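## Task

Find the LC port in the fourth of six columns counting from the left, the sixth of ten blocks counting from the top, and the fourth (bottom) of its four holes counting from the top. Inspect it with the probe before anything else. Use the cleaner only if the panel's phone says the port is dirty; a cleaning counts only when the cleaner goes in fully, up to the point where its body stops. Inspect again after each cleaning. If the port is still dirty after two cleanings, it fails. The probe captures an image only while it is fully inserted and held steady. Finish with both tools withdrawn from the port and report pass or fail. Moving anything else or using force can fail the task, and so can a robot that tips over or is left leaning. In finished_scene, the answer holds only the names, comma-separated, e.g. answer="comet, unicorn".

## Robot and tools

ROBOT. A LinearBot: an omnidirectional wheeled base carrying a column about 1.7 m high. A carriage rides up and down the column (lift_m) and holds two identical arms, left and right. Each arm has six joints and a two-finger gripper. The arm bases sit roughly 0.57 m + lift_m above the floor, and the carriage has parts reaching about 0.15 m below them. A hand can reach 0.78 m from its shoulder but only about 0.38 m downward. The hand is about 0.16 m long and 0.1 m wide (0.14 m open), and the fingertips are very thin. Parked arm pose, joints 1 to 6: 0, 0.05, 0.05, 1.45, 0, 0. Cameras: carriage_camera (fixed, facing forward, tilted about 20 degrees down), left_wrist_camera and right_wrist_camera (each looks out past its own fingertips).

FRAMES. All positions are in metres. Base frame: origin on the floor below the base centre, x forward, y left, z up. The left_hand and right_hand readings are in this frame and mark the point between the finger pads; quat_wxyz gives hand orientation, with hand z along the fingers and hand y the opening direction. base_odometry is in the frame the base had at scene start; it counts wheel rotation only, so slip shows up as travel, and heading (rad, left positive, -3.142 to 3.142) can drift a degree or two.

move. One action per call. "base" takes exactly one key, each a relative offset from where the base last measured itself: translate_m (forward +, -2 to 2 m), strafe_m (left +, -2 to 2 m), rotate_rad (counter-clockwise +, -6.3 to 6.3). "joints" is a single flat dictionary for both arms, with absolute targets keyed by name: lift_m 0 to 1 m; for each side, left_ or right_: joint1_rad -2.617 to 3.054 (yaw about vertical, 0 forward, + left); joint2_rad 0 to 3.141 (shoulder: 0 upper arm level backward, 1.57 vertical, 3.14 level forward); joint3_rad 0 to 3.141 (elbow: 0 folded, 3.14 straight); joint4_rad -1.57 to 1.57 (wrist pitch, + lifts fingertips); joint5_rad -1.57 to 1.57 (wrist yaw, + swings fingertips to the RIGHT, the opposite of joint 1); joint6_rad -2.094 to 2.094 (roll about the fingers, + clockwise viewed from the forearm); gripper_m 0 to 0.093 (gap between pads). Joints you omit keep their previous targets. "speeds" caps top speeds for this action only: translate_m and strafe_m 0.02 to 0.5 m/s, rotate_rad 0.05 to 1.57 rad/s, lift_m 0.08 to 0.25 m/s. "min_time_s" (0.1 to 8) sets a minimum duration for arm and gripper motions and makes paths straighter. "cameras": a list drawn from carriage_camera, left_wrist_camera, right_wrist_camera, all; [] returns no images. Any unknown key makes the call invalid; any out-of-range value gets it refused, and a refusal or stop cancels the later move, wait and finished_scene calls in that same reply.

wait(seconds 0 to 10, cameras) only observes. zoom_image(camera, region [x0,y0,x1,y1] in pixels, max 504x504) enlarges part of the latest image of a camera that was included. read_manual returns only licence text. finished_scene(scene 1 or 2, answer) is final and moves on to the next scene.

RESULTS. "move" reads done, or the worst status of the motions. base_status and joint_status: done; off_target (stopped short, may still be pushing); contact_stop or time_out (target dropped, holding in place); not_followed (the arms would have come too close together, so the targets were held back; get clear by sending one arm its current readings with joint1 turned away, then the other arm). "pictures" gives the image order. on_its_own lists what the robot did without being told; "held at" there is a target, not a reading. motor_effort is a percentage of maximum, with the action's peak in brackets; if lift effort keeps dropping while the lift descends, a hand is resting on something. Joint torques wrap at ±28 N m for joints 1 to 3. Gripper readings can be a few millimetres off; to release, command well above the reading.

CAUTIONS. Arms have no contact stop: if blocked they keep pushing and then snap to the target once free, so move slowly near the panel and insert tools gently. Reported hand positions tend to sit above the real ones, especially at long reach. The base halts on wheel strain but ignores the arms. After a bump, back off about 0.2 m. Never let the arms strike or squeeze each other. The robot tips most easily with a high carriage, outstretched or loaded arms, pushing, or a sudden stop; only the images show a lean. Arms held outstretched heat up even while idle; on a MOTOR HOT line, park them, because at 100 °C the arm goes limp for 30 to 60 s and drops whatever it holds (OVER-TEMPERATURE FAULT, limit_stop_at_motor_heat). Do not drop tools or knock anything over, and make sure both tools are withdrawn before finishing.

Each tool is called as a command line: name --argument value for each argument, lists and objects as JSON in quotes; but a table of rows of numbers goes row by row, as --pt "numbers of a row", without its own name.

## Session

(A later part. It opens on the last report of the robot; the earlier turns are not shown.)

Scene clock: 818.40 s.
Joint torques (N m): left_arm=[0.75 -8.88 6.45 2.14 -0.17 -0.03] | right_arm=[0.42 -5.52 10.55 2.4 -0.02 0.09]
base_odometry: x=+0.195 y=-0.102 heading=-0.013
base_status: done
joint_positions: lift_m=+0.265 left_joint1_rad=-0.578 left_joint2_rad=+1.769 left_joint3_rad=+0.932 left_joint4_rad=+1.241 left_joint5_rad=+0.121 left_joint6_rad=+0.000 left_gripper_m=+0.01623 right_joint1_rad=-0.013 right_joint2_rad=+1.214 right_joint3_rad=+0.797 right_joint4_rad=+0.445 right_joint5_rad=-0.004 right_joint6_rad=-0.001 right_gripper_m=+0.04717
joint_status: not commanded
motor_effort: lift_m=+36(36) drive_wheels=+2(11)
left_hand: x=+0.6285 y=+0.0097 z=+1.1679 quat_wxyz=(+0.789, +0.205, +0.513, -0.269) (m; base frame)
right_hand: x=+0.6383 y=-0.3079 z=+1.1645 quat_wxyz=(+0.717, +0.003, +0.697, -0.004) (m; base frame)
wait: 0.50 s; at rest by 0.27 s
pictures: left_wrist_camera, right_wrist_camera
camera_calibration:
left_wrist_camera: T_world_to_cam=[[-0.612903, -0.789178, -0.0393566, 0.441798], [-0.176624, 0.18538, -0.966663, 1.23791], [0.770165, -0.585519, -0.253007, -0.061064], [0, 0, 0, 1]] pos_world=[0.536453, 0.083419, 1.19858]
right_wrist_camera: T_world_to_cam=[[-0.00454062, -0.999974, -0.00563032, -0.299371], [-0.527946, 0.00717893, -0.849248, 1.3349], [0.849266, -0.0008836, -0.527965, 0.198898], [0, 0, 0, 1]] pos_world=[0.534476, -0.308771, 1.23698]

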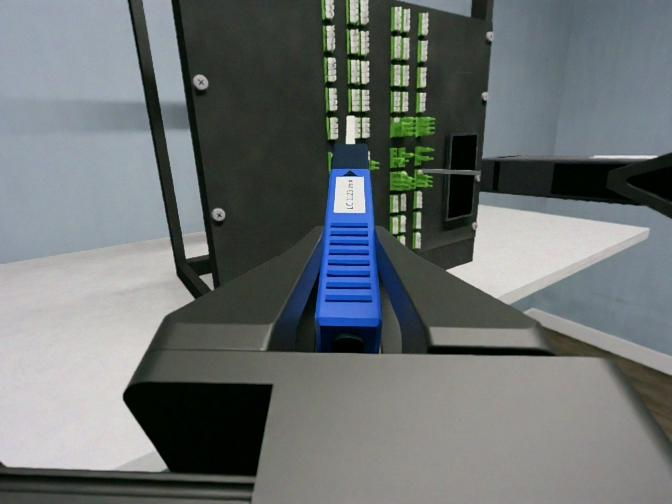

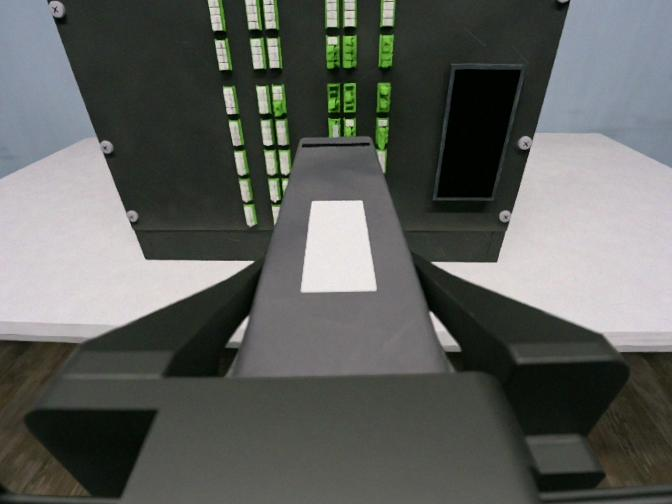

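move --base '{"strafe_m":0.0025}' --speeds '{"strafe_m":0.05}' --joints '{"lift_m":0.271}' --cameras '[]'

move --base '{"translate_m":0.035}' --speeds '{"translate_m":0.05}' --cameras '[]'

wait --seconds 0.5 --cameras '["left_wrist_camera","right_wrist_camera"]'

zoom_image --camera "right_wrist_camera" --region '[318, 98, 354, 134]'

zoom_image --camera "left_wrist_camera" --region '[390, 145, 440, 195]'

Scene clock: 833.60 s.
Joint torques (N m): left_arm=[0.68 -9.02 6.32 2.09 -0.16 -0.03] | right_arm=[0.38 -5.5 10.89 2.38 -0.04 0.09]
move: done
base_odometry: x=+0.195 y=-0.100 heading=-0.014
base_status: done
joint_positions: lift_m=+0.271 left_joint1_rad=-0.576 left_joint2_rad=+1.770 left_joint3_rad=+0.932 left_joint4_rad=+1.244 left_joint5_rad=+0.121 left_joint6_rad=+0.000 left_gripper_m=+0.01623 right_joint1_rad=-0.011 right_joint2_rad=+1.214 right_joint3_rad=+0.797 right_joint4_rad=+0.449 right_joint5_rad=-0.002 right_joint6_rad=-0.001 right_gripper_m=+0.04717
joint_status: all done
motor_effort: lift_m=+34(40) drive_wheels=+0(11)
left_hand: x=+0.6292 y=+0.0105 z=+1.1738 quat_wxyz=(+0.790, +0.204, +0.512, -0.268) (m; base frame)
right_hand: x=+0.6382 y=-0.3078 z=+1.1715 quat_wxyz=(+0.718, +0.003, +0.696, -0.004) (m; base frame)
pictures: none
No camera images: "cameras" was empty.

Scene clock: 834.80 s.
Joint torques (N m): left_arm=[0.62 -8.96 6.39 2.14 -0.16 -0.03] | right_arm=[0.47 -5.49 10.52 2.38 -0.05 0.09]
move: done
base_odometry: x=+0.230 y=-0.100 heading=-0.014
base_status: done
joint_positions: lift_m=+0.271 left_joint1_rad=-0.576 left_joint2_rad=+1.770 left_joint3_rad=+0.932 left_joint4_rad=+1.244 left_joint5_rad=+0.121 left_joint6_rad=+0.000 left_gripper_m=+0.01623 right_joint1_rad=-0.011 right_joint2_rad=+1.214 right_joint3_rad=+0.797 right_joint4_rad=+0.448 right_joint5_rad=-0.002 right_joint6_rad=-0.001 right_gripper_m=+0.04717
joint_status: not commanded
motor_effort: lift_m=+34(34) drive_wheels=-7(13)
left_hand: x=+0.6292 y=+0.0105 z=+1.1737 quat_wxyz=(+0.790, +0.204, +0.512, -0.268) (m; base frame)
right_hand: x=+0.6382 y=-0.3078 z=+1.1714 quat_wxyz=(+0.718, +0.003, +0.696, -0.004) (m; base frame)
pictures: none
No camera images: "cameras" was empty.

Scene clock: 835.30 s.
Joint torques (N m): left_arm=[0.62 -9.01 6.45 2.12 -0.16 -0.03] | right_arm=[0.59 -5.49 10.48 2.37 -0.05 0.08]
base_odometry: x=+0.230 y=-0.100 heading=-0.014
base_status: done
joint_positions: lift_m=+0.271 left_joint1_rad=-0.576 left_joint2_rad=+1.770 left_joint3_rad=+0.932 left_joint4_rad=+1.244 left_joint5_rad=+0.121 left_joint6_rad=+0.000 left_gripper_m=+0.01623 right_joint1_rad=-0.011 right_joint2_rad=+1.214 right_joint3_rad=+0.797 right_joint4_rad=+0.448 right_joint5_rad=-0.002 right_joint6_rad=-0.001 right_gripper_m=+0.04717
joint_status: not commanded
motor_effort: lift_m=+34(34) drive_wheels=-7(13)
left_hand: x=+0.6292 y=+0.0105 z=+1.1737 quat_wxyz=(+0.790, +0.204, +0.512, -0.268) (m; base frame)
right_hand: x=+0.6382 y=-0.3078 z=+1.1714 quat_wxyz=(+0.718, +0.003, +0.696, -0.004) (m; base frame)
wait: 0.50 s; at rest by 0.27 s
pictures: left_wrist_camera, right_wrist_camera
camera_calibration:
left_wrist_camera: T_world_to_cam=[[-0.610821, -0.7908, -0.0391457, 0.44165], [-0.176355, 0.184084, -0.96696, 1.2437], [0.771878, -0.583736, -0.251904, -0.0619972], [0, 0, 0, 1]] pos_world=[0.536957, 0.0841208, 1.20428]
right_wrist_camera: T_world_to_cam=[[-0.00532275, -0.99997, -0.00562526, -0.298721], [-0.524352, 0.00758095, -0.851468, 1.34116], [0.851485, -0.00158253, -0.524376, 0.196795], [0, 0, 0, 1]] pos_world=[0.534079, -0.308568, 1.24347]

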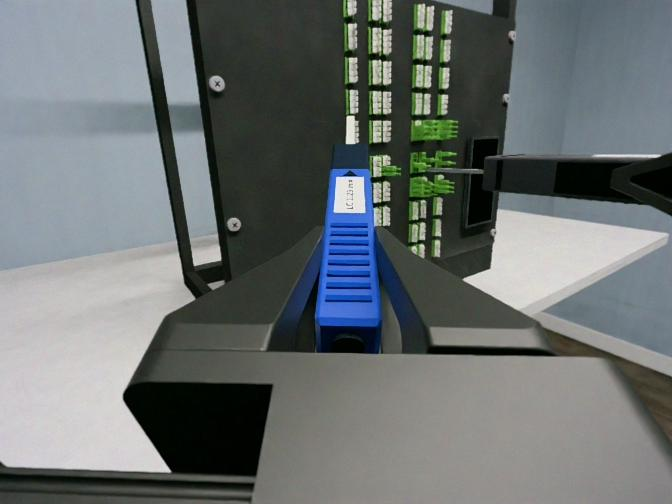

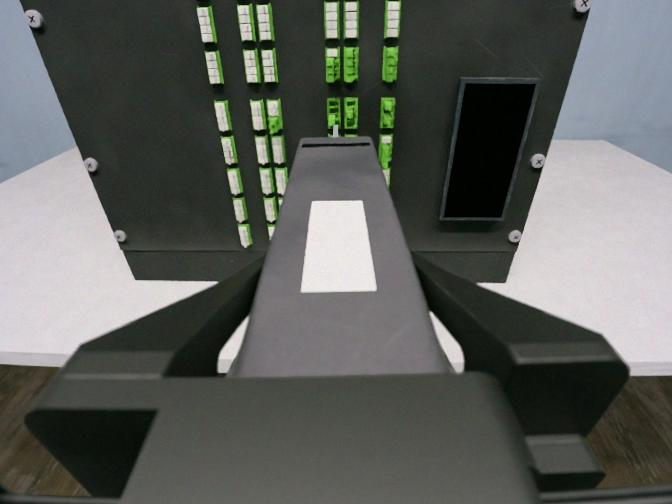

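Scaled by 14.000 from the camera's 672x504 image, which has a finer 960x720 frame.

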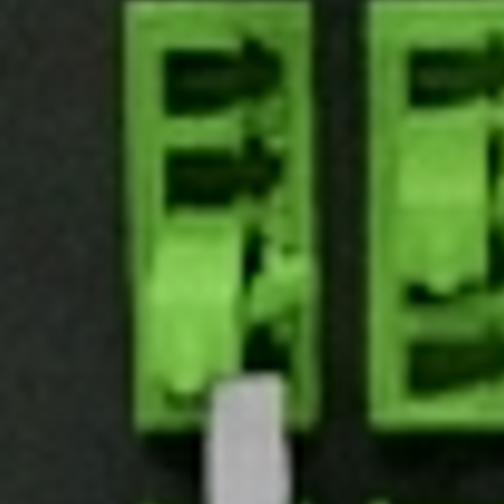

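Scaled by 10.080 from the camera's 672x504 image, which has a finer 960x720 frame.

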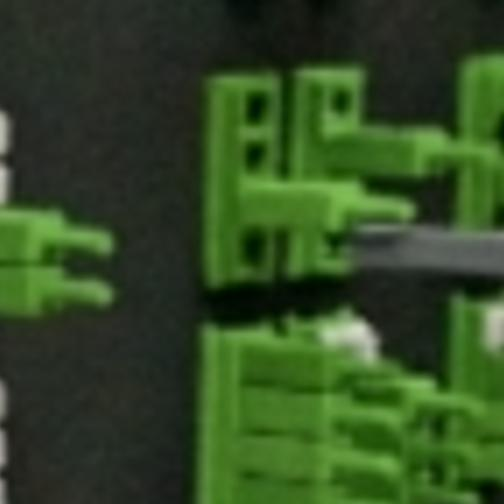

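move --base '{"strafe_m":0.003}' --speeds '{"strafe_m":0.05}' --joints '{"lift_m":0.2702}' --cameras '[]'

move --base '{"translate_m":0.008}' --speeds '{"translate_m":0.03}' --cameras '[]'

wait --seconds 0.5 --cameras '["left_wrist_camera","right_wrist_camera"]'

zoom_image --camera "right_wrist_camera" --region '[320, 103, 350, 133]'

zoom_image --camera "left_wrist_camera" --region '[405, 150, 435, 180]'

Scene clock: 848.77 s.
Joint torques (N m): left_arm=[0.46 -8.84 6.41 2.16 -0.15 -0.03] | right_arm=[0.66 -5.38 10.43 2.44 -0.04 0.09]
move: done
base_odometry: x=+0.230 y=-0.097 heading=-0.015
base_status: done
joint_positions: lift_m=+0.270 left_joint1_rad=-0.575 left_joint2_rad=+1.770 left_joint3_rad=+0.932 left_joint4_rad=+1.242 left_joint5_rad=+0.121 left_joint6_rad=+0.000 left_gripper_m=+0.01623 right_joint1_rad=-0.011 right_joint2_rad=+1.214 right_joint3_rad=+0.797 right_joint4_rad=+0.447 right_joint5_rad=-0.002 right_joint6_rad=-0.001 right_gripper_m=+0.04717
joint_status: all done
motor_effort: lift_m=+35(36) drive_wheels=+2(15)
left_hand: x=+0.6295 y=+0.0108 z=+1.1726 quat_wxyz=(+0.789, +0.204, +0.513, -0.268) (m; base frame)
right_hand: x=+0.6382 y=-0.3078 z=+1.1703 quat_wxyz=(+0.718, +0.003, +0.696, -0.004) (m; base frame)
pictures: none
No camera images: "cameras" was empty.

Scene clock: 849.47 s.
Joint torques (N m): left_arm=[0.58 -8.98 6.48 2.19 -0.16 -0.03] | right_arm=[0.51 -5.37 10.44 2.4 -0.04 0.09]
move: done
base_odometry: x=+0.238 y=-0.098 heading=-0.015
base_status: done
joint_positions: lift_m=+0.270 left_joint1_rad=-0.575 left_joint2_rad=+1.770 left_joint3_rad=+0.932 left_joint4_rad=+1.242 left_joint5_rad=+0.121 left_joint6_rad=+0.000 left_gripper_m=+0.01623 right_joint1_rad=-0.011 right_joint2_rad=+1.214 right_joint3_rad=+0.797 right_joint4_rad=+0.448 right_joint5_rad=-0.002 right_joint6_rad=-0.001 right_gripper_m=+0.04717
joint_status: not commanded
motor_effort: lift_m=+35(35) drive_wheels=-6(9)
left_hand: x=+0.6295 y=+0.0108 z=+1.1725 quat_wxyz=(+0.789, +0.204, +0.513, -0.268) (m; base frame)
right_hand: x=+0.6382 y=-0.3078 z=+1.1704 quat_wxyz=(+0.718, +0.003, +0.696, -0.004) (m; base frame)
pictures: none
No camera images: "cameras" was empty.

Scene clock: 849.97 s.
Joint torques (N m): left_arm=[0.62 -9.06 6.45 2.13 -0.16 -0.03] | right_arm=[0.49 -5.64 10.45 2.42 -0.04 0.08]
base_odometry: x=+0.238 y=-0.098 heading=-0.015
base_status: done
joint_positions: lift_m=+0.270 left_joint1_rad=-0.575 left_joint2_rad=+1.770 left_joint3_rad=+0.932 left_joint4_rad=+1.242 left_joint5_rad=+0.121 left_joint6_rad=+0.000 left_gripper_m=+0.01623 right_joint1_rad=-0.011 right_joint2_rad=+1.214 right_joint3_rad=+0.797 right_joint4_rad=+0.448 right_joint5_rad=-0.002 right_joint6_rad=-0.001 right_gripper_m=+0.04717
joint_status: not commanded
motor_effort: lift_m=+35(35) drive_wheels=+3(9)
left_hand: x=+0.6295 y=+0.0108 z=+1.1725 quat_wxyz=(+0.789, +0.204, +0.513, -0.268) (m; base frame)
right_hand: x=+0.6382 y=-0.3078 z=+1.1704 quat_wxyz=(+0.718, +0.003, +0.696, -0.004) (m; base frame)
wait: 0.50 s; at rest by 0.27 s
pictures: left_wrist_camera, right_wrist_camera
camera_calibration:
left_wrist_camera: T_world_to_cam=[[-0.610258, -0.791245, -0.0389311, 0.441351], [-0.178061, 0.184885, -0.966495, 1.24306], [0.771932, -0.582879, -0.253717, -0.0603398], [0, 0, 0, 1]] pos_world=[0.537256, 0.0842227, 1.20328]
right_wrist_camera: T_world_to_cam=[[-0.00532691, -0.99997, -0.00562049, -0.298729], [-0.525038, 0.00758035, -0.851045, 1.34029], [0.851062, -0.00158247, -0.525062, 0.197319], [0, 0, 0, 1]] pos_world=[0.534179, -0.308568, 1.24257]

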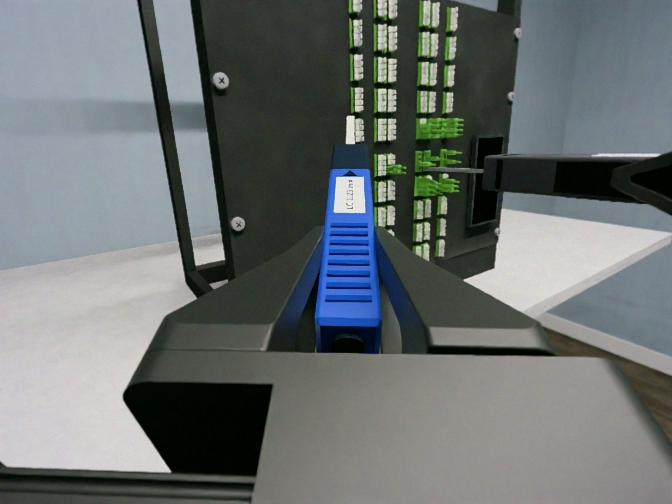

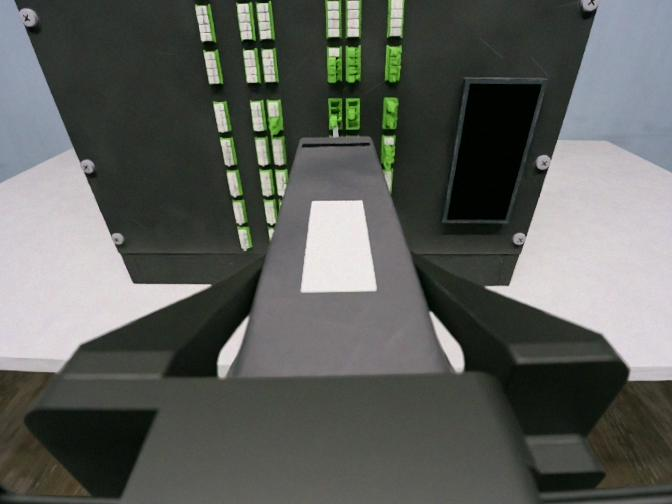

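Scaled by 16.800 from the camera's 672x504 image, which has a finer 960x720 frame.

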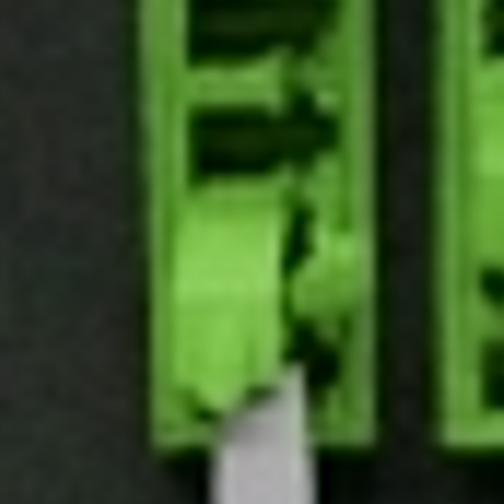

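Scaled by 16.800 from the camera's 672x504 image, which has a finer 960x720 frame.

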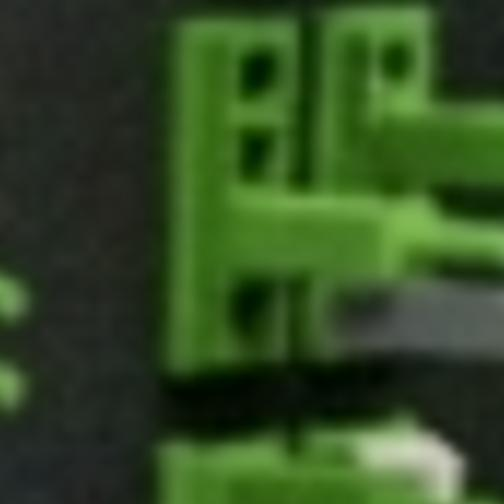

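move --joints '{"right_joint5_rad":-0.014}' --cameras '[]'

move --base '{"translate_m":0.005}' --joints '{"right_joint5_rad":-0.004}' --speeds '{"translate_m":0.02}' --cameras '[]'

wait --seconds 0.5 --cameras '["left_wrist_camera","right_wrist_camera"]'

zoom_image --camera "right_wrist_camera" --region '[320, 103, 350, 133]'

zoom_image --camera "left_wrist_camera" --region '[405, 150, 435, 180]'

Scene clock: 878.27 s.
Joint torques (N m): left_arm=[0.57 -9.01 6.45 2.15 -0.16 -0.03] | right_arm=[0.49 -5.52 10.51 2.38 -0.17 0.09]
move: done
base_odometry: x=+0.238 y=-0.098 heading=-0.015
base_status: not commanded
joint_positions: lift_m=+0.270 left_joint1_rad=-0.575 left_joint2_rad=+1.770 left_joint3_rad=+0.932 left_joint4_rad=+1.242 left_joint5_rad=+0.121 left_joint6_rad=+0.000 left_gripper_m=+0.01623 right_joint1_rad=-0.011 right_joint2_rad=+1.214 right_joint3_rad=+0.797 right_joint4_rad=+0.448 right_joint5_rad=-0.004 right_joint6_rad=-0.001 right_gripper_m=+0.04717
joint_status: all done
motor_effort: lift_m=+35(35) drive_wheels=+3(3)
left_hand: x=+0.6295 y=+0.0108 z=+1.1725 quat_wxyz=(+0.789, +0.204, +0.513, -0.268) (m; base frame)
right_hand: x=+0.6382 y=-0.3074 z=+1.1704 quat_wxyz=(+0.718, +0.002, +0.696, -0.003) (m; base frame)
pictures: none
No camera images: "cameras" was empty.

Scene clock: 878.93 s.
Joint torques (N m): left_arm=[0.35 -8.99 6.46 2.17 -0.16 -0.03] | right_arm=[0.54 -5.44 10.59 2.36 -0.07 0.09]
move: done
base_odometry: x=+0.243 y=-0.098 heading=-0.016
base_status: done
joint_positions: lift_m=+0.270 left_joint1_rad=-0.575 left_joint2_rad=+1.770 left_joint3_rad=+0.932 left_joint4_rad=+1.241 left_joint5_rad=+0.121 left_joint6_rad=+0.000 left_gripper_m=+0.01623 right_joint1_rad=-0.011 right_joint2_rad=+1.214 right_joint3_rad=+0.797 right_joint4_rad=+0.448 right_joint5_rad=-0.004 right_joint6_rad=-0.001 right_gripper_m=+0.04717
joint_status: all done
motor_effort: lift_m=+35(35) drive_wheels=-6(11)
left_hand: x=+0.6296 y=+0.0107 z=+1.1724 quat_wxyz=(+0.789, +0.204, +0.513, -0.268) (m; base frame)
right_hand: x=+0.6382 y=-0.3074 z=+1.1705 quat_wxyz=(+0.718, +0.002, +0.696, -0.003) (m; base frame)
pictures: none
No camera images: "cameras" was empty.

Scene clock: 879.43 s.
Joint torques (N m): left_arm=[0.55 -8.96 6.42 2.18 -0.16 -0.03] | right_arm=[0.46 -5.37 10.45 2.4 -0.07 0.09]
base_odometry: x=+0.243 y=-0.098 heading=-0.016
base_status: done
joint_positions: lift_m=+0.270 left_joint1_rad=-0.575 left_joint2_rad=+1.770 left_joint3_rad=+0.932 left_joint4_rad=+1.241 left_joint5_rad=+0.121 left_joint6_rad=+0.000 left_gripper_m=+0.01623 right_joint1_rad=-0.011 right_joint2_rad=+1.214 right_joint3_rad=+0.797 right_joint4_rad=+0.448 right_joint5_rad=-0.004 right_joint6_rad=-0.001 right_gripper_m=+0.04717
joint_status: all done
motor_effort: lift_m=+35(35) drive_wheels=-6(11)
left_hand: x=+0.6296 y=+0.0107 z=+1.1724 quat_wxyz=(+0.789, +0.204, +0.513, -0.268) (m; base frame)
right_hand: x=+0.6382 y=-0.3074 z=+1.1705 quat_wxyz=(+0.718, +0.002, +0.696, -0.003) (m; base frame)
wait: 0.50 s; at rest by 0.27 s
pictures: left_wrist_camera, right_wrist_camera
camera_calibration:
left_wrist_camera: T_world_to_cam=[[-0.610281, -0.791225, -0.0389837, 0.441482], [-0.178324, 0.185158, -0.966394, 1.24298], [0.771853, -0.58282, -0.254093, -0.0599529], [0, 0, 0, 1]] pos_world=[0.537355, 0.084223, 1.20318]
right_wrist_camera: T_world_to_cam=[[-0.00338555, -0.999979, -0.00552061, -0.299701], [-0.524674, 0.00647603, -0.851279, 1.34004], [0.851297, 0.0000144711, -0.524685, 0.197213], [0, 0, 0, 1]] pos_world=[0.534182, -0.308376, 1.24257]

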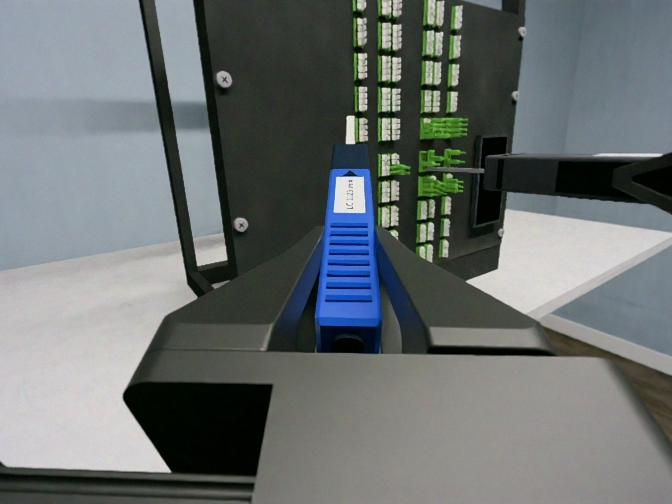

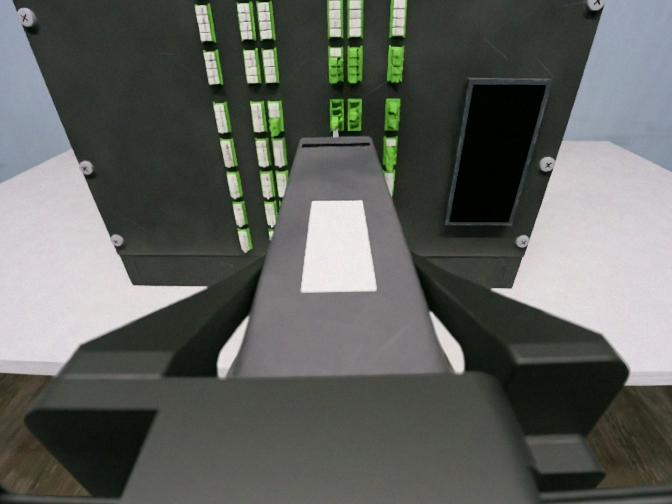

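Scaled by 16.800 from the camera's 672x504 image, which has a finer 960x720 frame.

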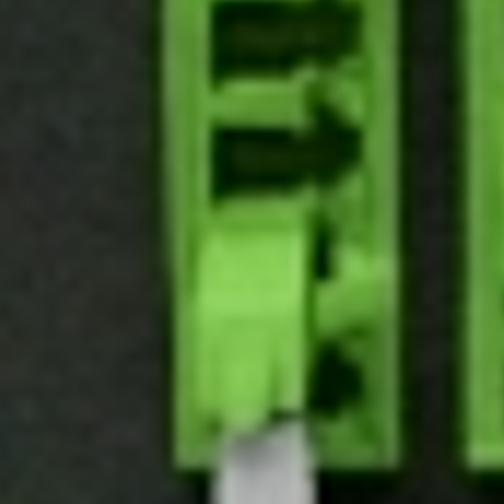

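Scaled by 16.800 from the camera's 672x504 image, which has a finer 960x720 frame.

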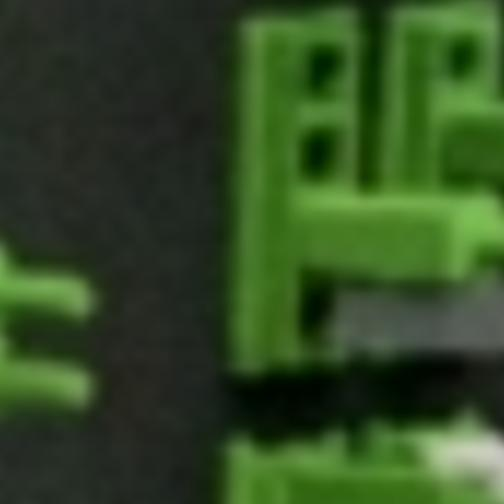

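move --joints '{"lift_m":0.2706}' --speeds '{"lift_m":0.08}' --cameras '[]'

move --base '{"translate_m":0.003}' --speeds '{"translate_m":0.02}' --cameras '[]'

wait --seconds 0.5 --cameras '["left_wrist_camera","right_wrist_camera"]'

zoom_image --camera "right_wrist_camera" --region '[320, 103, 350, 133]'

zoom_image --camera "left_wrist_camera" --region '[405, 150, 435, 180]'

Scene clock: 897.20 s.
Joint torques (N m): left_arm=[0.55 -8.99 6.46 2.16 -0.16 -0.03] | right_arm=[0.51 -5.57 10.47 2.37 -0.07 0.09]
move: done
base_odometry: x=+0.243 y=-0.098 heading=-0.016
base_status: not commanded
joint_positions: lift_m=+0.271 left_joint1_rad=-0.575 left_joint2_rad=+1.770 left_joint3_rad=+0.932 left_joint4_rad=+1.241 left_joint5_rad=+0.121 left_joint6_rad=+0.000 left_gripper_m=+0.01623 right_joint1_rad=-0.011 right_joint2_rad=+1.214 right_joint3_rad=+0.797 right_joint4_rad=+0.448 right_joint5_rad=-0.004 right_joint6_rad=-0.001 right_gripper_m=+0.04717
joint_status: all done
motor_effort: lift_m=+35(37) drive_wheels=-6(6)
left_hand: x=+0.6296 y=+0.0107 z=+1.1728 quat_wxyz=(+0.789, +0.204, +0.513, -0.268) (m; base frame)
right_hand: x=+0.6382 y=-0.3074 z=+1.1709 quat_wxyz=(+0.718, +0.002, +0.696, -0.003) (m; base frame)
pictures: none
No camera images: "cameras" was empty.

Scene clock: 897.93 s.
Joint torques (N m): left_arm=[0.57 -9.03 6.37 2.11 -0.16 -0.03] | right_arm=[0.38 -5.65 10.67 2.35 -0.07 0.08]
move: done
base_odometry: x=+0.246 y=-0.098 heading=-0.016
base_status: done
joint_positions: lift_m=+0.271 left_joint1_rad=-0.575 left_joint2_rad=+1.770 left_joint3_rad=+0.932 left_joint4_rad=+1.242 left_joint5_rad=+0.121 left_joint6_rad=+0.000 left_gripper_m=+0.01623 right_joint1_rad=-0.011 right_joint2_rad=+1.214 right_joint3_rad=+0.797 right_joint4_rad=+0.448 right_joint5_rad=-0.004 right_joint6_rad=-0.001 right_gripper_m=+0.04717
joint_status: not commanded
motor_effort: lift_m=+35(35) drive_wheels=-6(12)
left_hand: x=+0.6295 y=+0.0108 z=+1.1728 quat_wxyz=(+0.789, +0.204, +0.513, -0.268) (m; base frame)
right_hand: x=+0.6382 y=-0.3074 z=+1.1709 quat_wxyz=(+0.718, +0.002, +0.696, -0.003) (m; base frame)
pictures: none
No camera images: "cameras" was empty.

Scene clock: 898.43 s.
Joint torques (N m): left_arm=[0.55 -8.98 6.42 2.18 -0.16 -0.03] | right_arm=[0.84 -5.41 10.5 2.37 -0.06 0.09]
base_odometry: x=+0.246 y=-0.098 heading=-0.016
base_status: done
joint_positions: lift_m=+0.271 left_joint1_rad=-0.575 left_joint2_rad=+1.770 left_joint3_rad=+0.932 left_joint4_rad=+1.242 left_joint5_rad=+0.121 left_joint6_rad=+0.000 left_gripper_m=+0.01623 right_joint1_rad=-0.011 right_joint2_rad=+1.214 right_joint3_rad=+0.797 right_joint4_rad=+0.448 right_joint5_rad=-0.004 right_joint6_rad=-0.001 right_gripper_m=+0.04717
joint_status: not commanded
motor_effort: lift_m=+35(35) drive_wheels=+2(12)
left_hand: x=+0.6295 y=+0.0108 z=+1.1728 quat_wxyz=(+0.789, +0.204, +0.513, -0.268) (m; base frame)
right_hand: x=+0.6382 y=-0.3074 z=+1.1709 quat_wxyz=(+0.718, +0.002, +0.696, -0.003) (m; base frame)
wait: 0.50 s; at rest by 0.27 s
pictures: left_wrist_camera, right_wrist_camera
camera_calibration:
left_wrist_camera: T_world_to_cam=[[-0.610258, -0.791245, -0.0389311, 0.441366], [-0.178061, 0.184885, -0.966495, 1.24344], [0.771932, -0.582879, -0.253717, -0.0602383], [0, 0, 0, 1]] pos_world=[0.537256, 0.0842227, 1.20368]
right_wrist_camera: T_world_to_cam=[[-0.00338555, -0.999979, -0.00552061, -0.299699], [-0.524674, 0.00647603, -0.851279, 1.34038], [0.851297, 0.0000144711, -0.524685, 0.197423], [0, 0, 0, 1]] pos_world=[0.534182, -0.308376, 1.24297]

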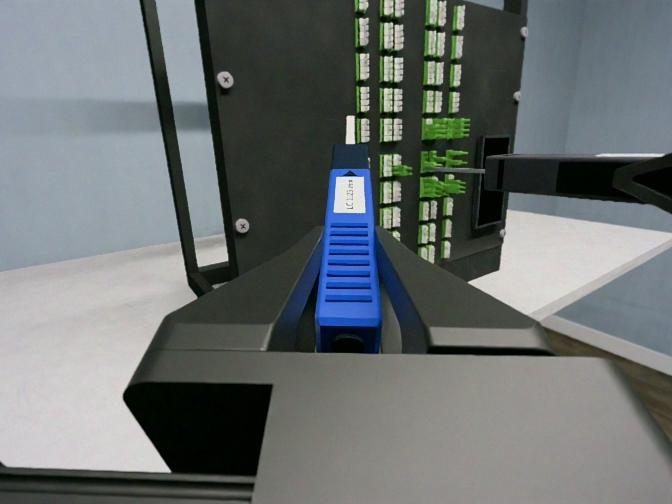

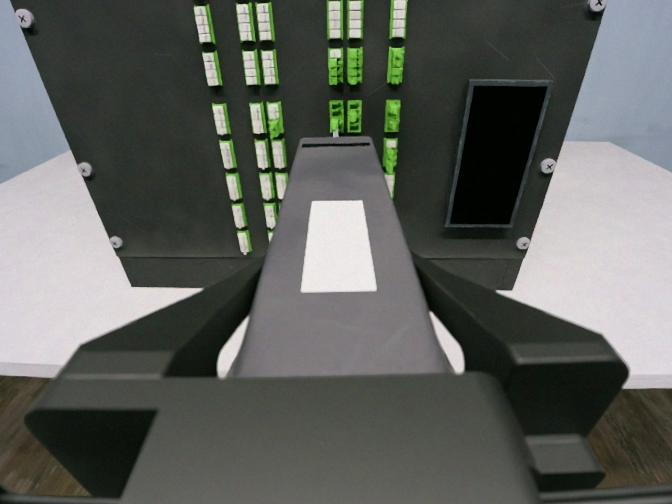

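Scaled by 16.800 from the camera's 672x504 image, which has a finer 960x720 frame.

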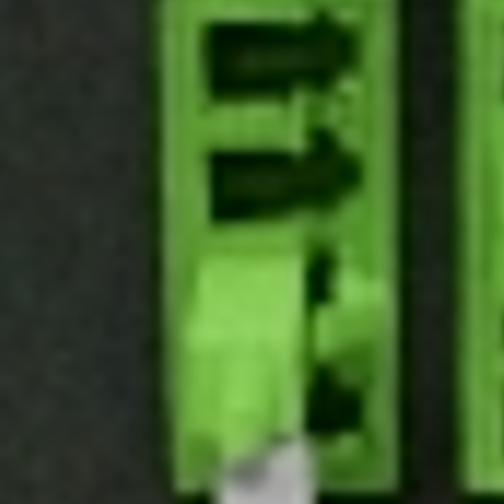

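Scaled by 16.800 from the camera's 672x504 image, which has a finer 960x720 frame.

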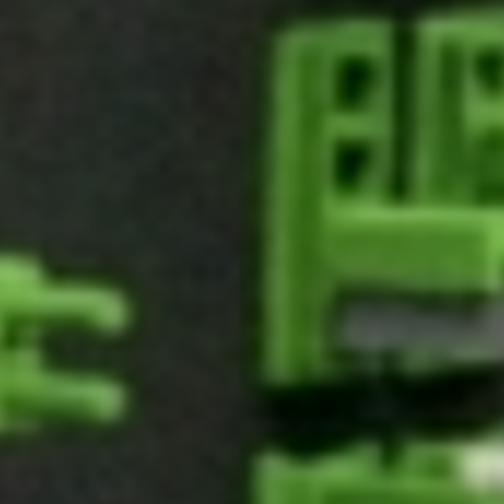

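move --base '{"translate_m":0.004}' --speeds '{"translate_m":0.02}' --cameras '[]'

wait --seconds 0.5 --cameras '["left_wrist_camera","right_wrist_camera"]'

zoom_image --camera "right_wrist_camera" --region '[320, 103, 350, 133]'

zoom_image --camera "left_wrist_camera" --region '[405, 150, 435, 180]'

Scene clock: 903.43 s.
Joint torques (N m): left_arm=[0.7 -8.98 6.49 2.12 -0.16 -0.02] | right_arm=[0.55 -4.15 10.52 2.53 -0.1 0.09]
move: done
base_odometry: x=+0.250 y=-0.099 heading=-0.017
base_status: done
joint_positions: lift_m=+0.271 left_joint1_rad=-0.575 left_joint2_rad=+1.770 left_joint3_rad=+0.932 left_joint4_rad=+1.241 left_joint5_rad=+0.121 left_joint6_rad=+0.000 left_gripper_m=+0.01623 right_joint1_rad=-0.011 right_joint2_rad=+1.198 right_joint3_rad=+0.797 right_joint4_rad=+0.430 right_joint5_rad=-0.004 right_joint6_rad=-0.001 right_gripper_m=+0.04717
joint_status: not commanded
motor_effort: lift_m=+35(35) drive_wheels=+3(8)
left_hand: x=+0.6296 y=+0.0107 z=+1.1728 quat_wxyz=(+0.789, +0.204, +0.513, -0.268) (m; base frame)
right_hand: x=+0.6350 y=-0.3074 z=+1.1728 quat_wxyz=(+0.717, +0.002, +0.697, -0.003) (m; base frame)
pictures: none
No camera images: "cameras" was empty.

Scene clock: 903.93 s.
Joint torques (N m): left_arm=[0.55 -8.99 6.45 2.15 -0.16 -0.03] | right_arm=[0.5 -4.23 10.51 2.54 -0.07 0.09]
base_odometry: x=+0.250 y=-0.099 heading=-0.017
base_status: done
joint_positions: lift_m=+0.271 left_joint1_rad=-0.575 left_joint2_rad=+1.770 left_joint3_rad=+0.932 left_joint4_rad=+1.241 left_joint5_rad=+0.121 left_joint6_rad=+0.000 left_gripper_m=+0.01623 right_joint1_rad=-0.011 right_joint2_rad=+1.198 right_joint3_rad=+0.797 right_joint4_rad=+0.430 right_joint5_rad=-0.004 right_joint6_rad=-0.001 right_gripper_m=+0.04717
joint_status: not commanded
motor_effort: lift_m=+35(35) drive_wheels=+3(8)
left_hand: x=+0.6296 y=+0.0107 z=+1.1728 quat_wxyz=(+0.789, +0.204, +0.513, -0.268) (m; base frame)
right_hand: x=+0.6350 y=-0.3074 z=+1.1728 quat_wxyz=(+0.717, +0.002, +0.697, -0.003) (m; base frame)
wait: 0.50 s; at rest by 0.27 s
pictures: left_wrist_camera, right_wrist_camera
camera_calibration:
left_wrist_camera: T_world_to_cam=[[-0.610281, -0.791225, -0.0389837, 0.441497], [-0.178324, 0.185158, -0.966394, 1.24336], [0.771853, -0.58282, -0.254093, -0.0598512], [0, 0, 0, 1]] pos_world=[0.537355, 0.084223, 1.20358]
right_wrist_camera: T_world_to_cam=[[-0.00331364, -0.999979, -0.00556577, -0.29968], [-0.526658, 0.00647648, -0.850052, 1.34008], [0.850071, 0.000114492, -0.526669, 0.204323], [0, 0, 0, 1]] pos_world=[0.53108, -0.308376, 1.24508]

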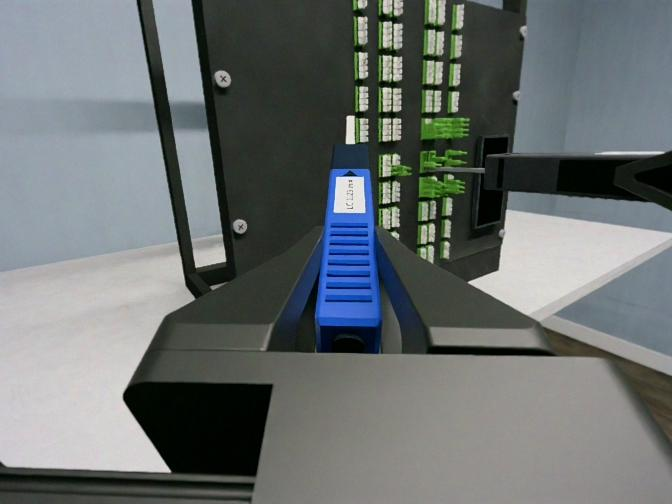

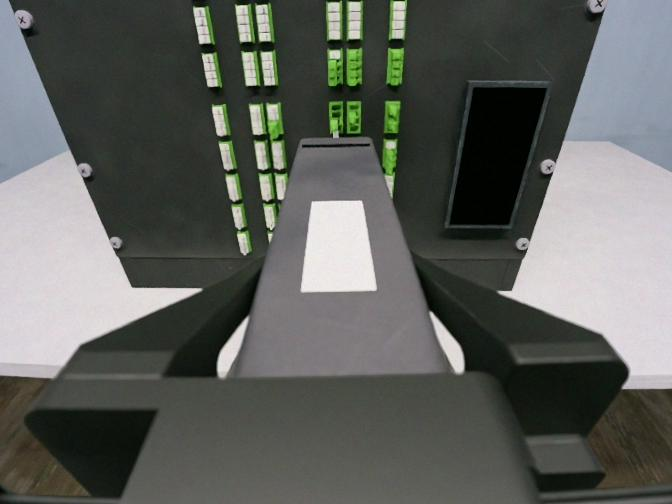

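Scaled by 16.800 from the camera's 672x504 image, which has a finer 960x720 frame.

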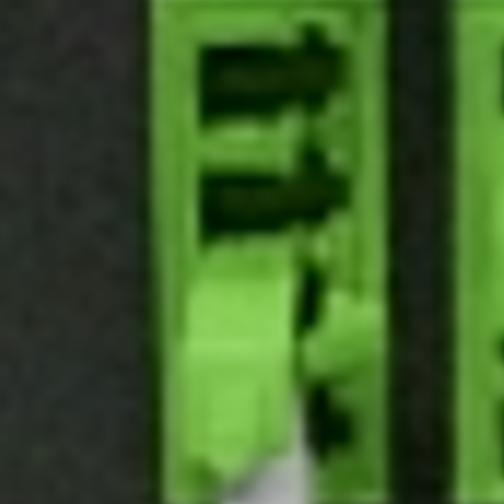

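Scaled by 16.800 from the camera's 672x504 image, which has a finer 960x720 frame.

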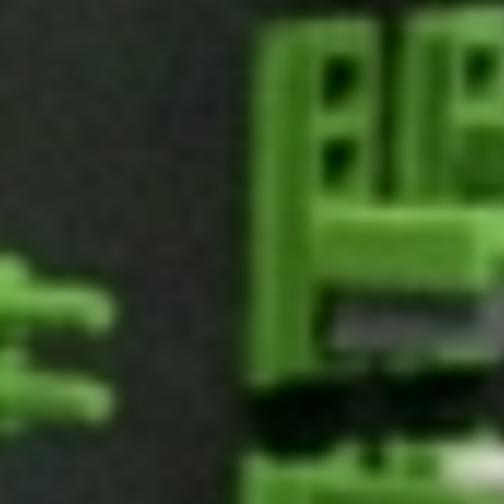

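move --base '{"translate_m":-0.005}' --speeds '{"translate_m":0.02}' --cameras '[]'

move --joints '{"lift_m":0.2712}' --speeds '{"lift_m":0.08}' --cameras '[]'

wait --seconds 0.5 --cameras '["left_wrist_camera","right_wrist_camera"]'

zoom_image --camera "right_wrist_camera" --region '[320, 103, 350, 133]'

zoom_image --camera "left_wrist_camera" --region '[405, 150, 435, 180]'

Scene clock: 913.73 s.
Joint torques (N m): left_arm=[0.62 -8.87 6.45 2.15 -0.16 -0.03] | right_arm=[0.21 -4.19 10.5 2.58 -0.07 0.1]
move: done
base_odometry: x=+0.245 y=-0.099 heading=-0.017
base_status: done
joint_positions: lift_m=+0.271 left_joint1_rad=-0.575 left_joint2_rad=+1.770 left_joint3_rad=+0.932 left_joint4_rad=+1.242 left_joint5_rad=+0.121 left_joint6_rad=+0.000 left_gripper_m=+0.01623 right_joint1_rad=-0.011 right_joint2_rad=+1.198 right_joint3_rad=+0.797 right_joint4_rad=+0.430 right_joint5_rad=-0.004 right_joint6_rad=-0.001 right_gripper_m=+0.04717
joint_status: not commanded
motor_effort: lift_m=+35(35) drive_wheels=-1(11)
left_hand: x=+0.6295 y=+0.0108 z=+1.1728 quat_wxyz=(+0.789, +0.204, +0.513, -0.268) (m; base frame)
right_hand: x=+0.6350 y=-0.3074 z=+1.1728 quat_wxyz=(+0.717, +0.002, +0.697, -0.003) (m; base frame)
pictures: none
No camera images: "cameras" was empty.

Scene clock: 914.03 s.
Joint torques (N m): left_arm=[0.66 -9.02 6.37 2.16 -0.15 -0.03] | right_arm=[0.46 -4.18 10.56 2.53 -0.07 0.09]
move: done
base_odometry: x=+0.245 y=-0.099 heading=-0.017
base_status: not commanded
joint_positions: lift_m=+0.271 left_joint1_rad=-0.575 left_joint2_rad=+1.770 left_joint3_rad=+0.932 left_joint4_rad=+1.242 left_joint5_rad=+0.121 left_joint6_rad=+0.000 left_gripper_m=+0.01623 right_joint1_rad=-0.011 right_joint2_rad=+1.198 right_joint3_rad=+0.797 right_joint4_rad=+0.429 right_joint5_rad=-0.004 right_joint6_rad=-0.001 right_gripper_m=+0.04717
joint_status: all done
motor_effort: lift_m=+35(38) drive_wheels=-1(1)
left_hand: x=+0.6295 y=+0.0108 z=+1.1735 quat_wxyz=(+0.789, +0.204, +0.513, -0.268) (m; base frame)
right_hand: x=+0.6350 y=-0.3074 z=+1.1733 quat_wxyz=(+0.717, +0.002, +0.697, -0.003) (m; base frame)
pictures: none
No camera images: "cameras" was empty.

Scene clock: 914.53 s.
Joint torques (N m): left_arm=[0.57 -8.98 6.48 2.15 -0.16 -0.03] | right_arm=[0.47 -4.16 10.52 2.54 -0.07 0.09]
base_odometry: x=+0.245 y=-0.099 heading=-0.017
base_status: not commanded
joint_positions: lift_m=+0.271 left_joint1_rad=-0.575 left_joint2_rad=+1.770 left_joint3_rad=+0.932 left_joint4_rad=+1.242 left_joint5_rad=+0.121 left_joint6_rad=+0.000 left_gripper_m=+0.01623 right_joint1_rad=-0.011 right_joint2_rad=+1.198 right_joint3_rad=+0.797 right_joint4_rad=+0.429 right_joint5_rad=-0.004 right_joint6_rad=-0.001 right_gripper_m=+0.04717
joint_status: all done
motor_effort: lift_m=+35(38) drive_wheels=-1(1)
left_hand: x=+0.6295 y=+0.0108 z=+1.1735 quat_wxyz=(+0.789, +0.204, +0.513, -0.268) (m; base frame)
right_hand: x=+0.6350 y=-0.3074 z=+1.1733 quat_wxyz=(+0.717, +0.002, +0.697, -0.003) (m; base frame)
wait: 0.50 s; at rest by 0.27 s
pictures: left_wrist_camera, right_wrist_camera
camera_calibration:
left_wrist_camera: T_world_to_cam=[[-0.610267, -0.791238, -0.0389491, 0.441415], [-0.177797, 0.184712, -0.966576, 1.244], [0.771986, -0.582945, -0.253403, -0.0604884], [0, 0, 0, 1]] pos_world=[0.537256, 0.0842225, 1.20428]
right_wrist_camera: T_world_to_cam=[[-0.00331513, -0.999979, -0.00556373, -0.299678], [-0.526965, 0.0064755, -0.849863, 1.34051], [0.849881, 0.000114479, -0.526975, 0.205122], [0, 0, 0, 1]] pos_world=[0.53108, -0.308376, 1.24568]

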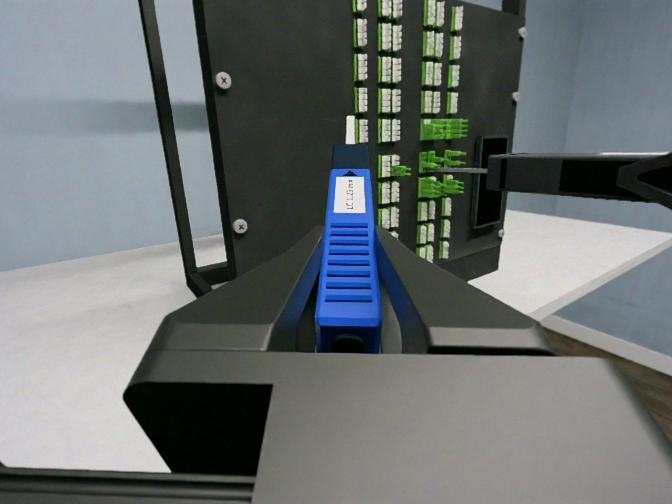

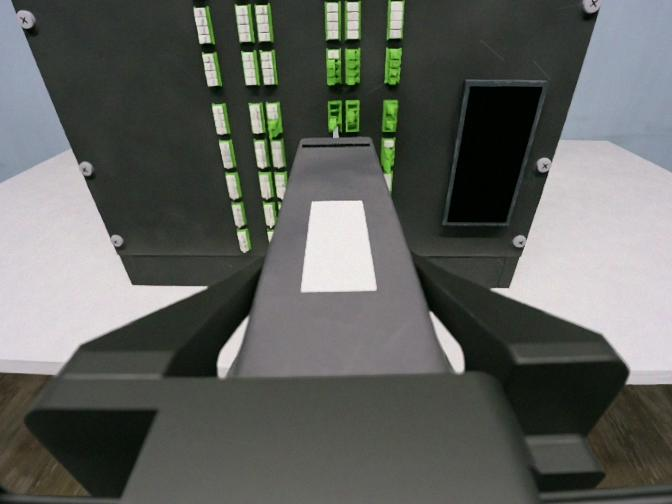

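Scaled by 16.800 from the camera's 672x504 image, which has a finer 960x720 frame.

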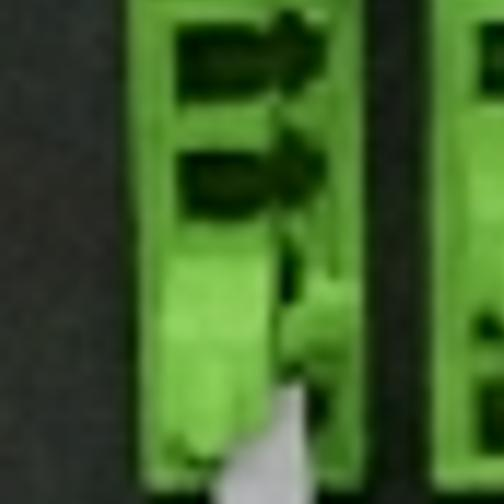

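Scaled by 16.800 from the camera's 672x504 image, which has a finer 960x720 frame.

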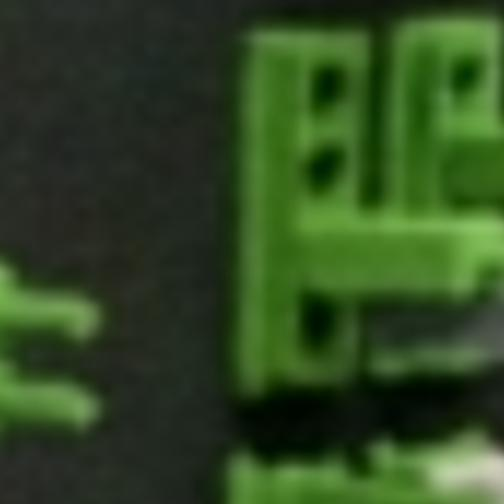

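move --joints '{"right_joint5_rad":-0.017}' --cameras '[]'

move --base '{"translate_m":0.003}' --joints '{"right_joint5_rad":-0.008}' --speeds '{"translate_m":0.02}' --cameras '[]'

wait --seconds 0.5 --cameras '["left_wrist_camera","right_wrist_camera"]'

zoom_image --camera "right_wrist_camera" --region '[320, 103, 350, 133]'

zoom_image --camera "left_wrist_camera" --region '[405, 150, 435, 180]'

Scene clock: 922.67 s.
Joint torques (N m): left_arm=[0.57 -9.01 6.45 2.15 -0.16 -0.03] | right_arm=[0.43 -4.18 10.48 2.54 -0.19 0.1]
move: done
base_odometry: x=+0.245 y=-0.099 heading=-0.017
base_status: not commanded
joint_positions: lift_m=+0.271 left_joint1_rad=-0.575 left_joint2_rad=+1.770 left_joint3_rad=+0.932 left_joint4_rad=+1.242 left_joint5_rad=+0.121 left_joint6_rad=+0.000 left_gripper_m=+0.01623 right_joint1_rad=-0.011 right_joint2_rad=+1.198 right_joint3_rad=+0.797 right_joint4_rad=+0.429 right_joint5_rad=-0.006 right_joint6_rad=-0.001 right_gripper_m=+0.04717
joint_status: all done
motor_effort: lift_m=+35(35) drive_wheels=-1(1)
left_hand: x=+0.6295 y=+0.0108 z=+1.1735 quat_wxyz=(+0.789, +0.204, +0.513, -0.268) (m; base frame)
right_hand: x=+0.6350 y=-0.3069 z=+1.1733 quat_wxyz=(+0.717, +0.001, +0.697, -0.002) (m; base frame)
pictures: none
No camera images: "cameras" was empty.

Scene clock: 923.40 s.
Joint torques (N m): left_arm=[0.59 -9.02 6.41 2.11 -0.16 -0.03] | right_arm=[0.29 -4.04 10.54 2.53 -0.08 0.09]
move: done
base_odometry: x=+0.248 y=-0.099 heading=-0.017
base_status: done
joint_positions: lift_m=+0.271 left_joint1_rad=-0.575 left_joint2_rad=+1.770 left_joint3_rad=+0.932 left_joint4_rad=+1.242 left_joint5_rad=+0.121 left_joint6_rad=+0.000 left_gripper_m=+0.01623 right_joint1_rad=-0.011 right_joint2_rad=+1.198 right_joint3_rad=+0.797 right_joint4_rad=+0.429 right_joint5_rad=-0.006 right_joint6_rad=-0.001 right_gripper_m=+0.04717
joint_status: all done
motor_effort: lift_m=+35(35) drive_wheels=-4(11)
left_hand: x=+0.6295 y=+0.0108 z=+1.1734 quat_wxyz=(+0.789, +0.204, +0.513, -0.268) (m; base frame)
right_hand: x=+0.6350 y=-0.3069 z=+1.1733 quat_wxyz=(+0.717, +0.001, +0.697, -0.002) (m; base frame)
pictures: none
No camera images: "cameras" was empty.

Scene clock: 923.90 s.
Joint torques (N m): left_arm=[0.55 -9.05 6.35 2.21 -0.16 -0.03] | right_arm=[0.49 -4.11 10.5 2.51 -0.09 0.1]
base_odometry: x=+0.248 y=-0.099 heading=-0.017
base_status: done
joint_positions: lift_m=+0.271 left_joint1_rad=-0.575 left_joint2_rad=+1.770 left_joint3_rad=+0.932 left_joint4_rad=+1.242 left_joint5_rad=+0.121 left_joint6_rad=+0.000 left_gripper_m=+0.01623 right_joint1_rad=-0.011 right_joint2_rad=+1.198 right_joint3_rad=+0.797 right_joint4_rad=+0.429 right_joint5_rad=-0.006 right_joint6_rad=-0.001 right_gripper_m=+0.04717
joint_status: all done
motor_effort: lift_m=+35(35) drive_wheels=+0(11)
left_hand: x=+0.6295 y=+0.0108 z=+1.1734 quat_wxyz=(+0.789, +0.204, +0.513, -0.268) (m; base frame)
right_hand: x=+0.6350 y=-0.3069 z=+1.1733 quat_wxyz=(+0.717, +0.001, +0.697, -0.002) (m; base frame)
wait: 0.50 s; at rest by 0.27 s
pictures: left_wrist_camera, right_wrist_camera
camera_calibration:
left_wrist_camera: T_world_to_cam=[[-0.610258, -0.791245, -0.0389311, 0.44139], [-0.178061, 0.184885, -0.966495, 1.24402], [0.771932, -0.582879, -0.253717, -0.0600861], [0, 0, 0, 1]] pos_world=[0.537256, 0.0842227, 1.20428]
right_wrist_camera: T_world_to_cam=[[-0.00070802, -0.999984, -0.00552661, -0.300921], [-0.526979, 0.00507006, -0.849863, 1.34009], [0.849878, 0.00231069, -0.526975, 0.205796], [0, 0, 0, 1]] pos_world=[0.531084, -0.308186, 1.24568]

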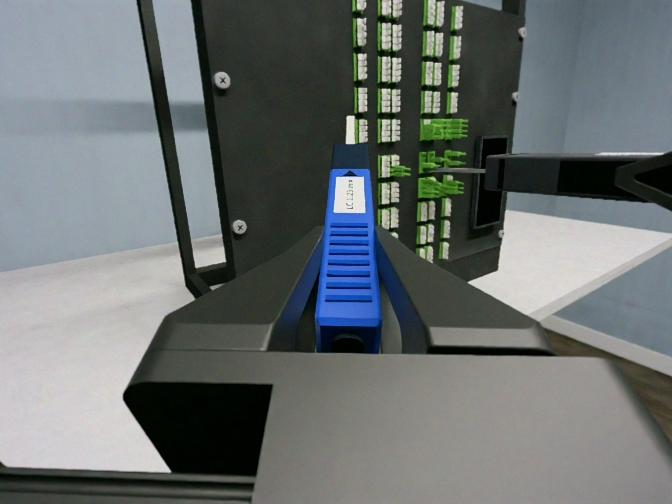

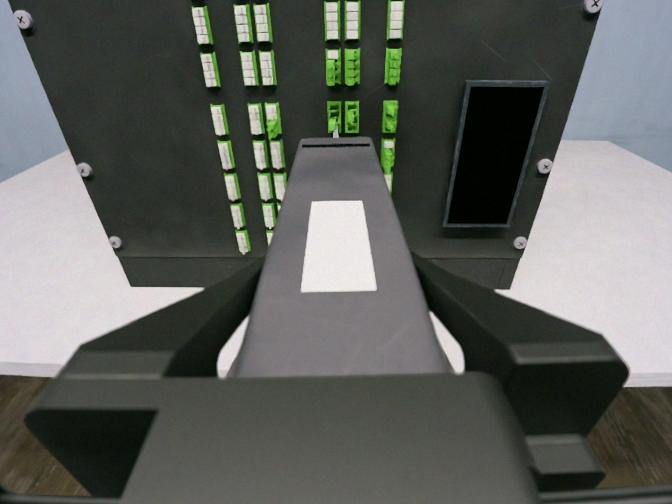

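Scaled by 16.800 from the camera's 672x504 image, which has a finer 960x720 frame.

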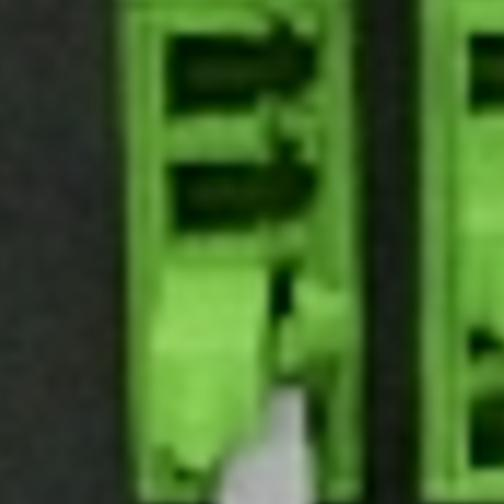

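Scaled by 16.800 from the camera's 672x504 image, which has a finer 960x720 frame.

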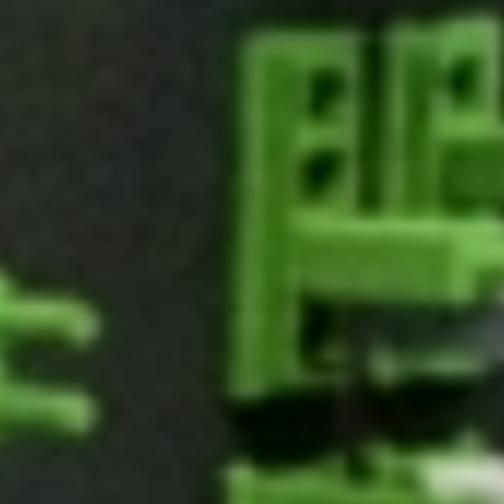

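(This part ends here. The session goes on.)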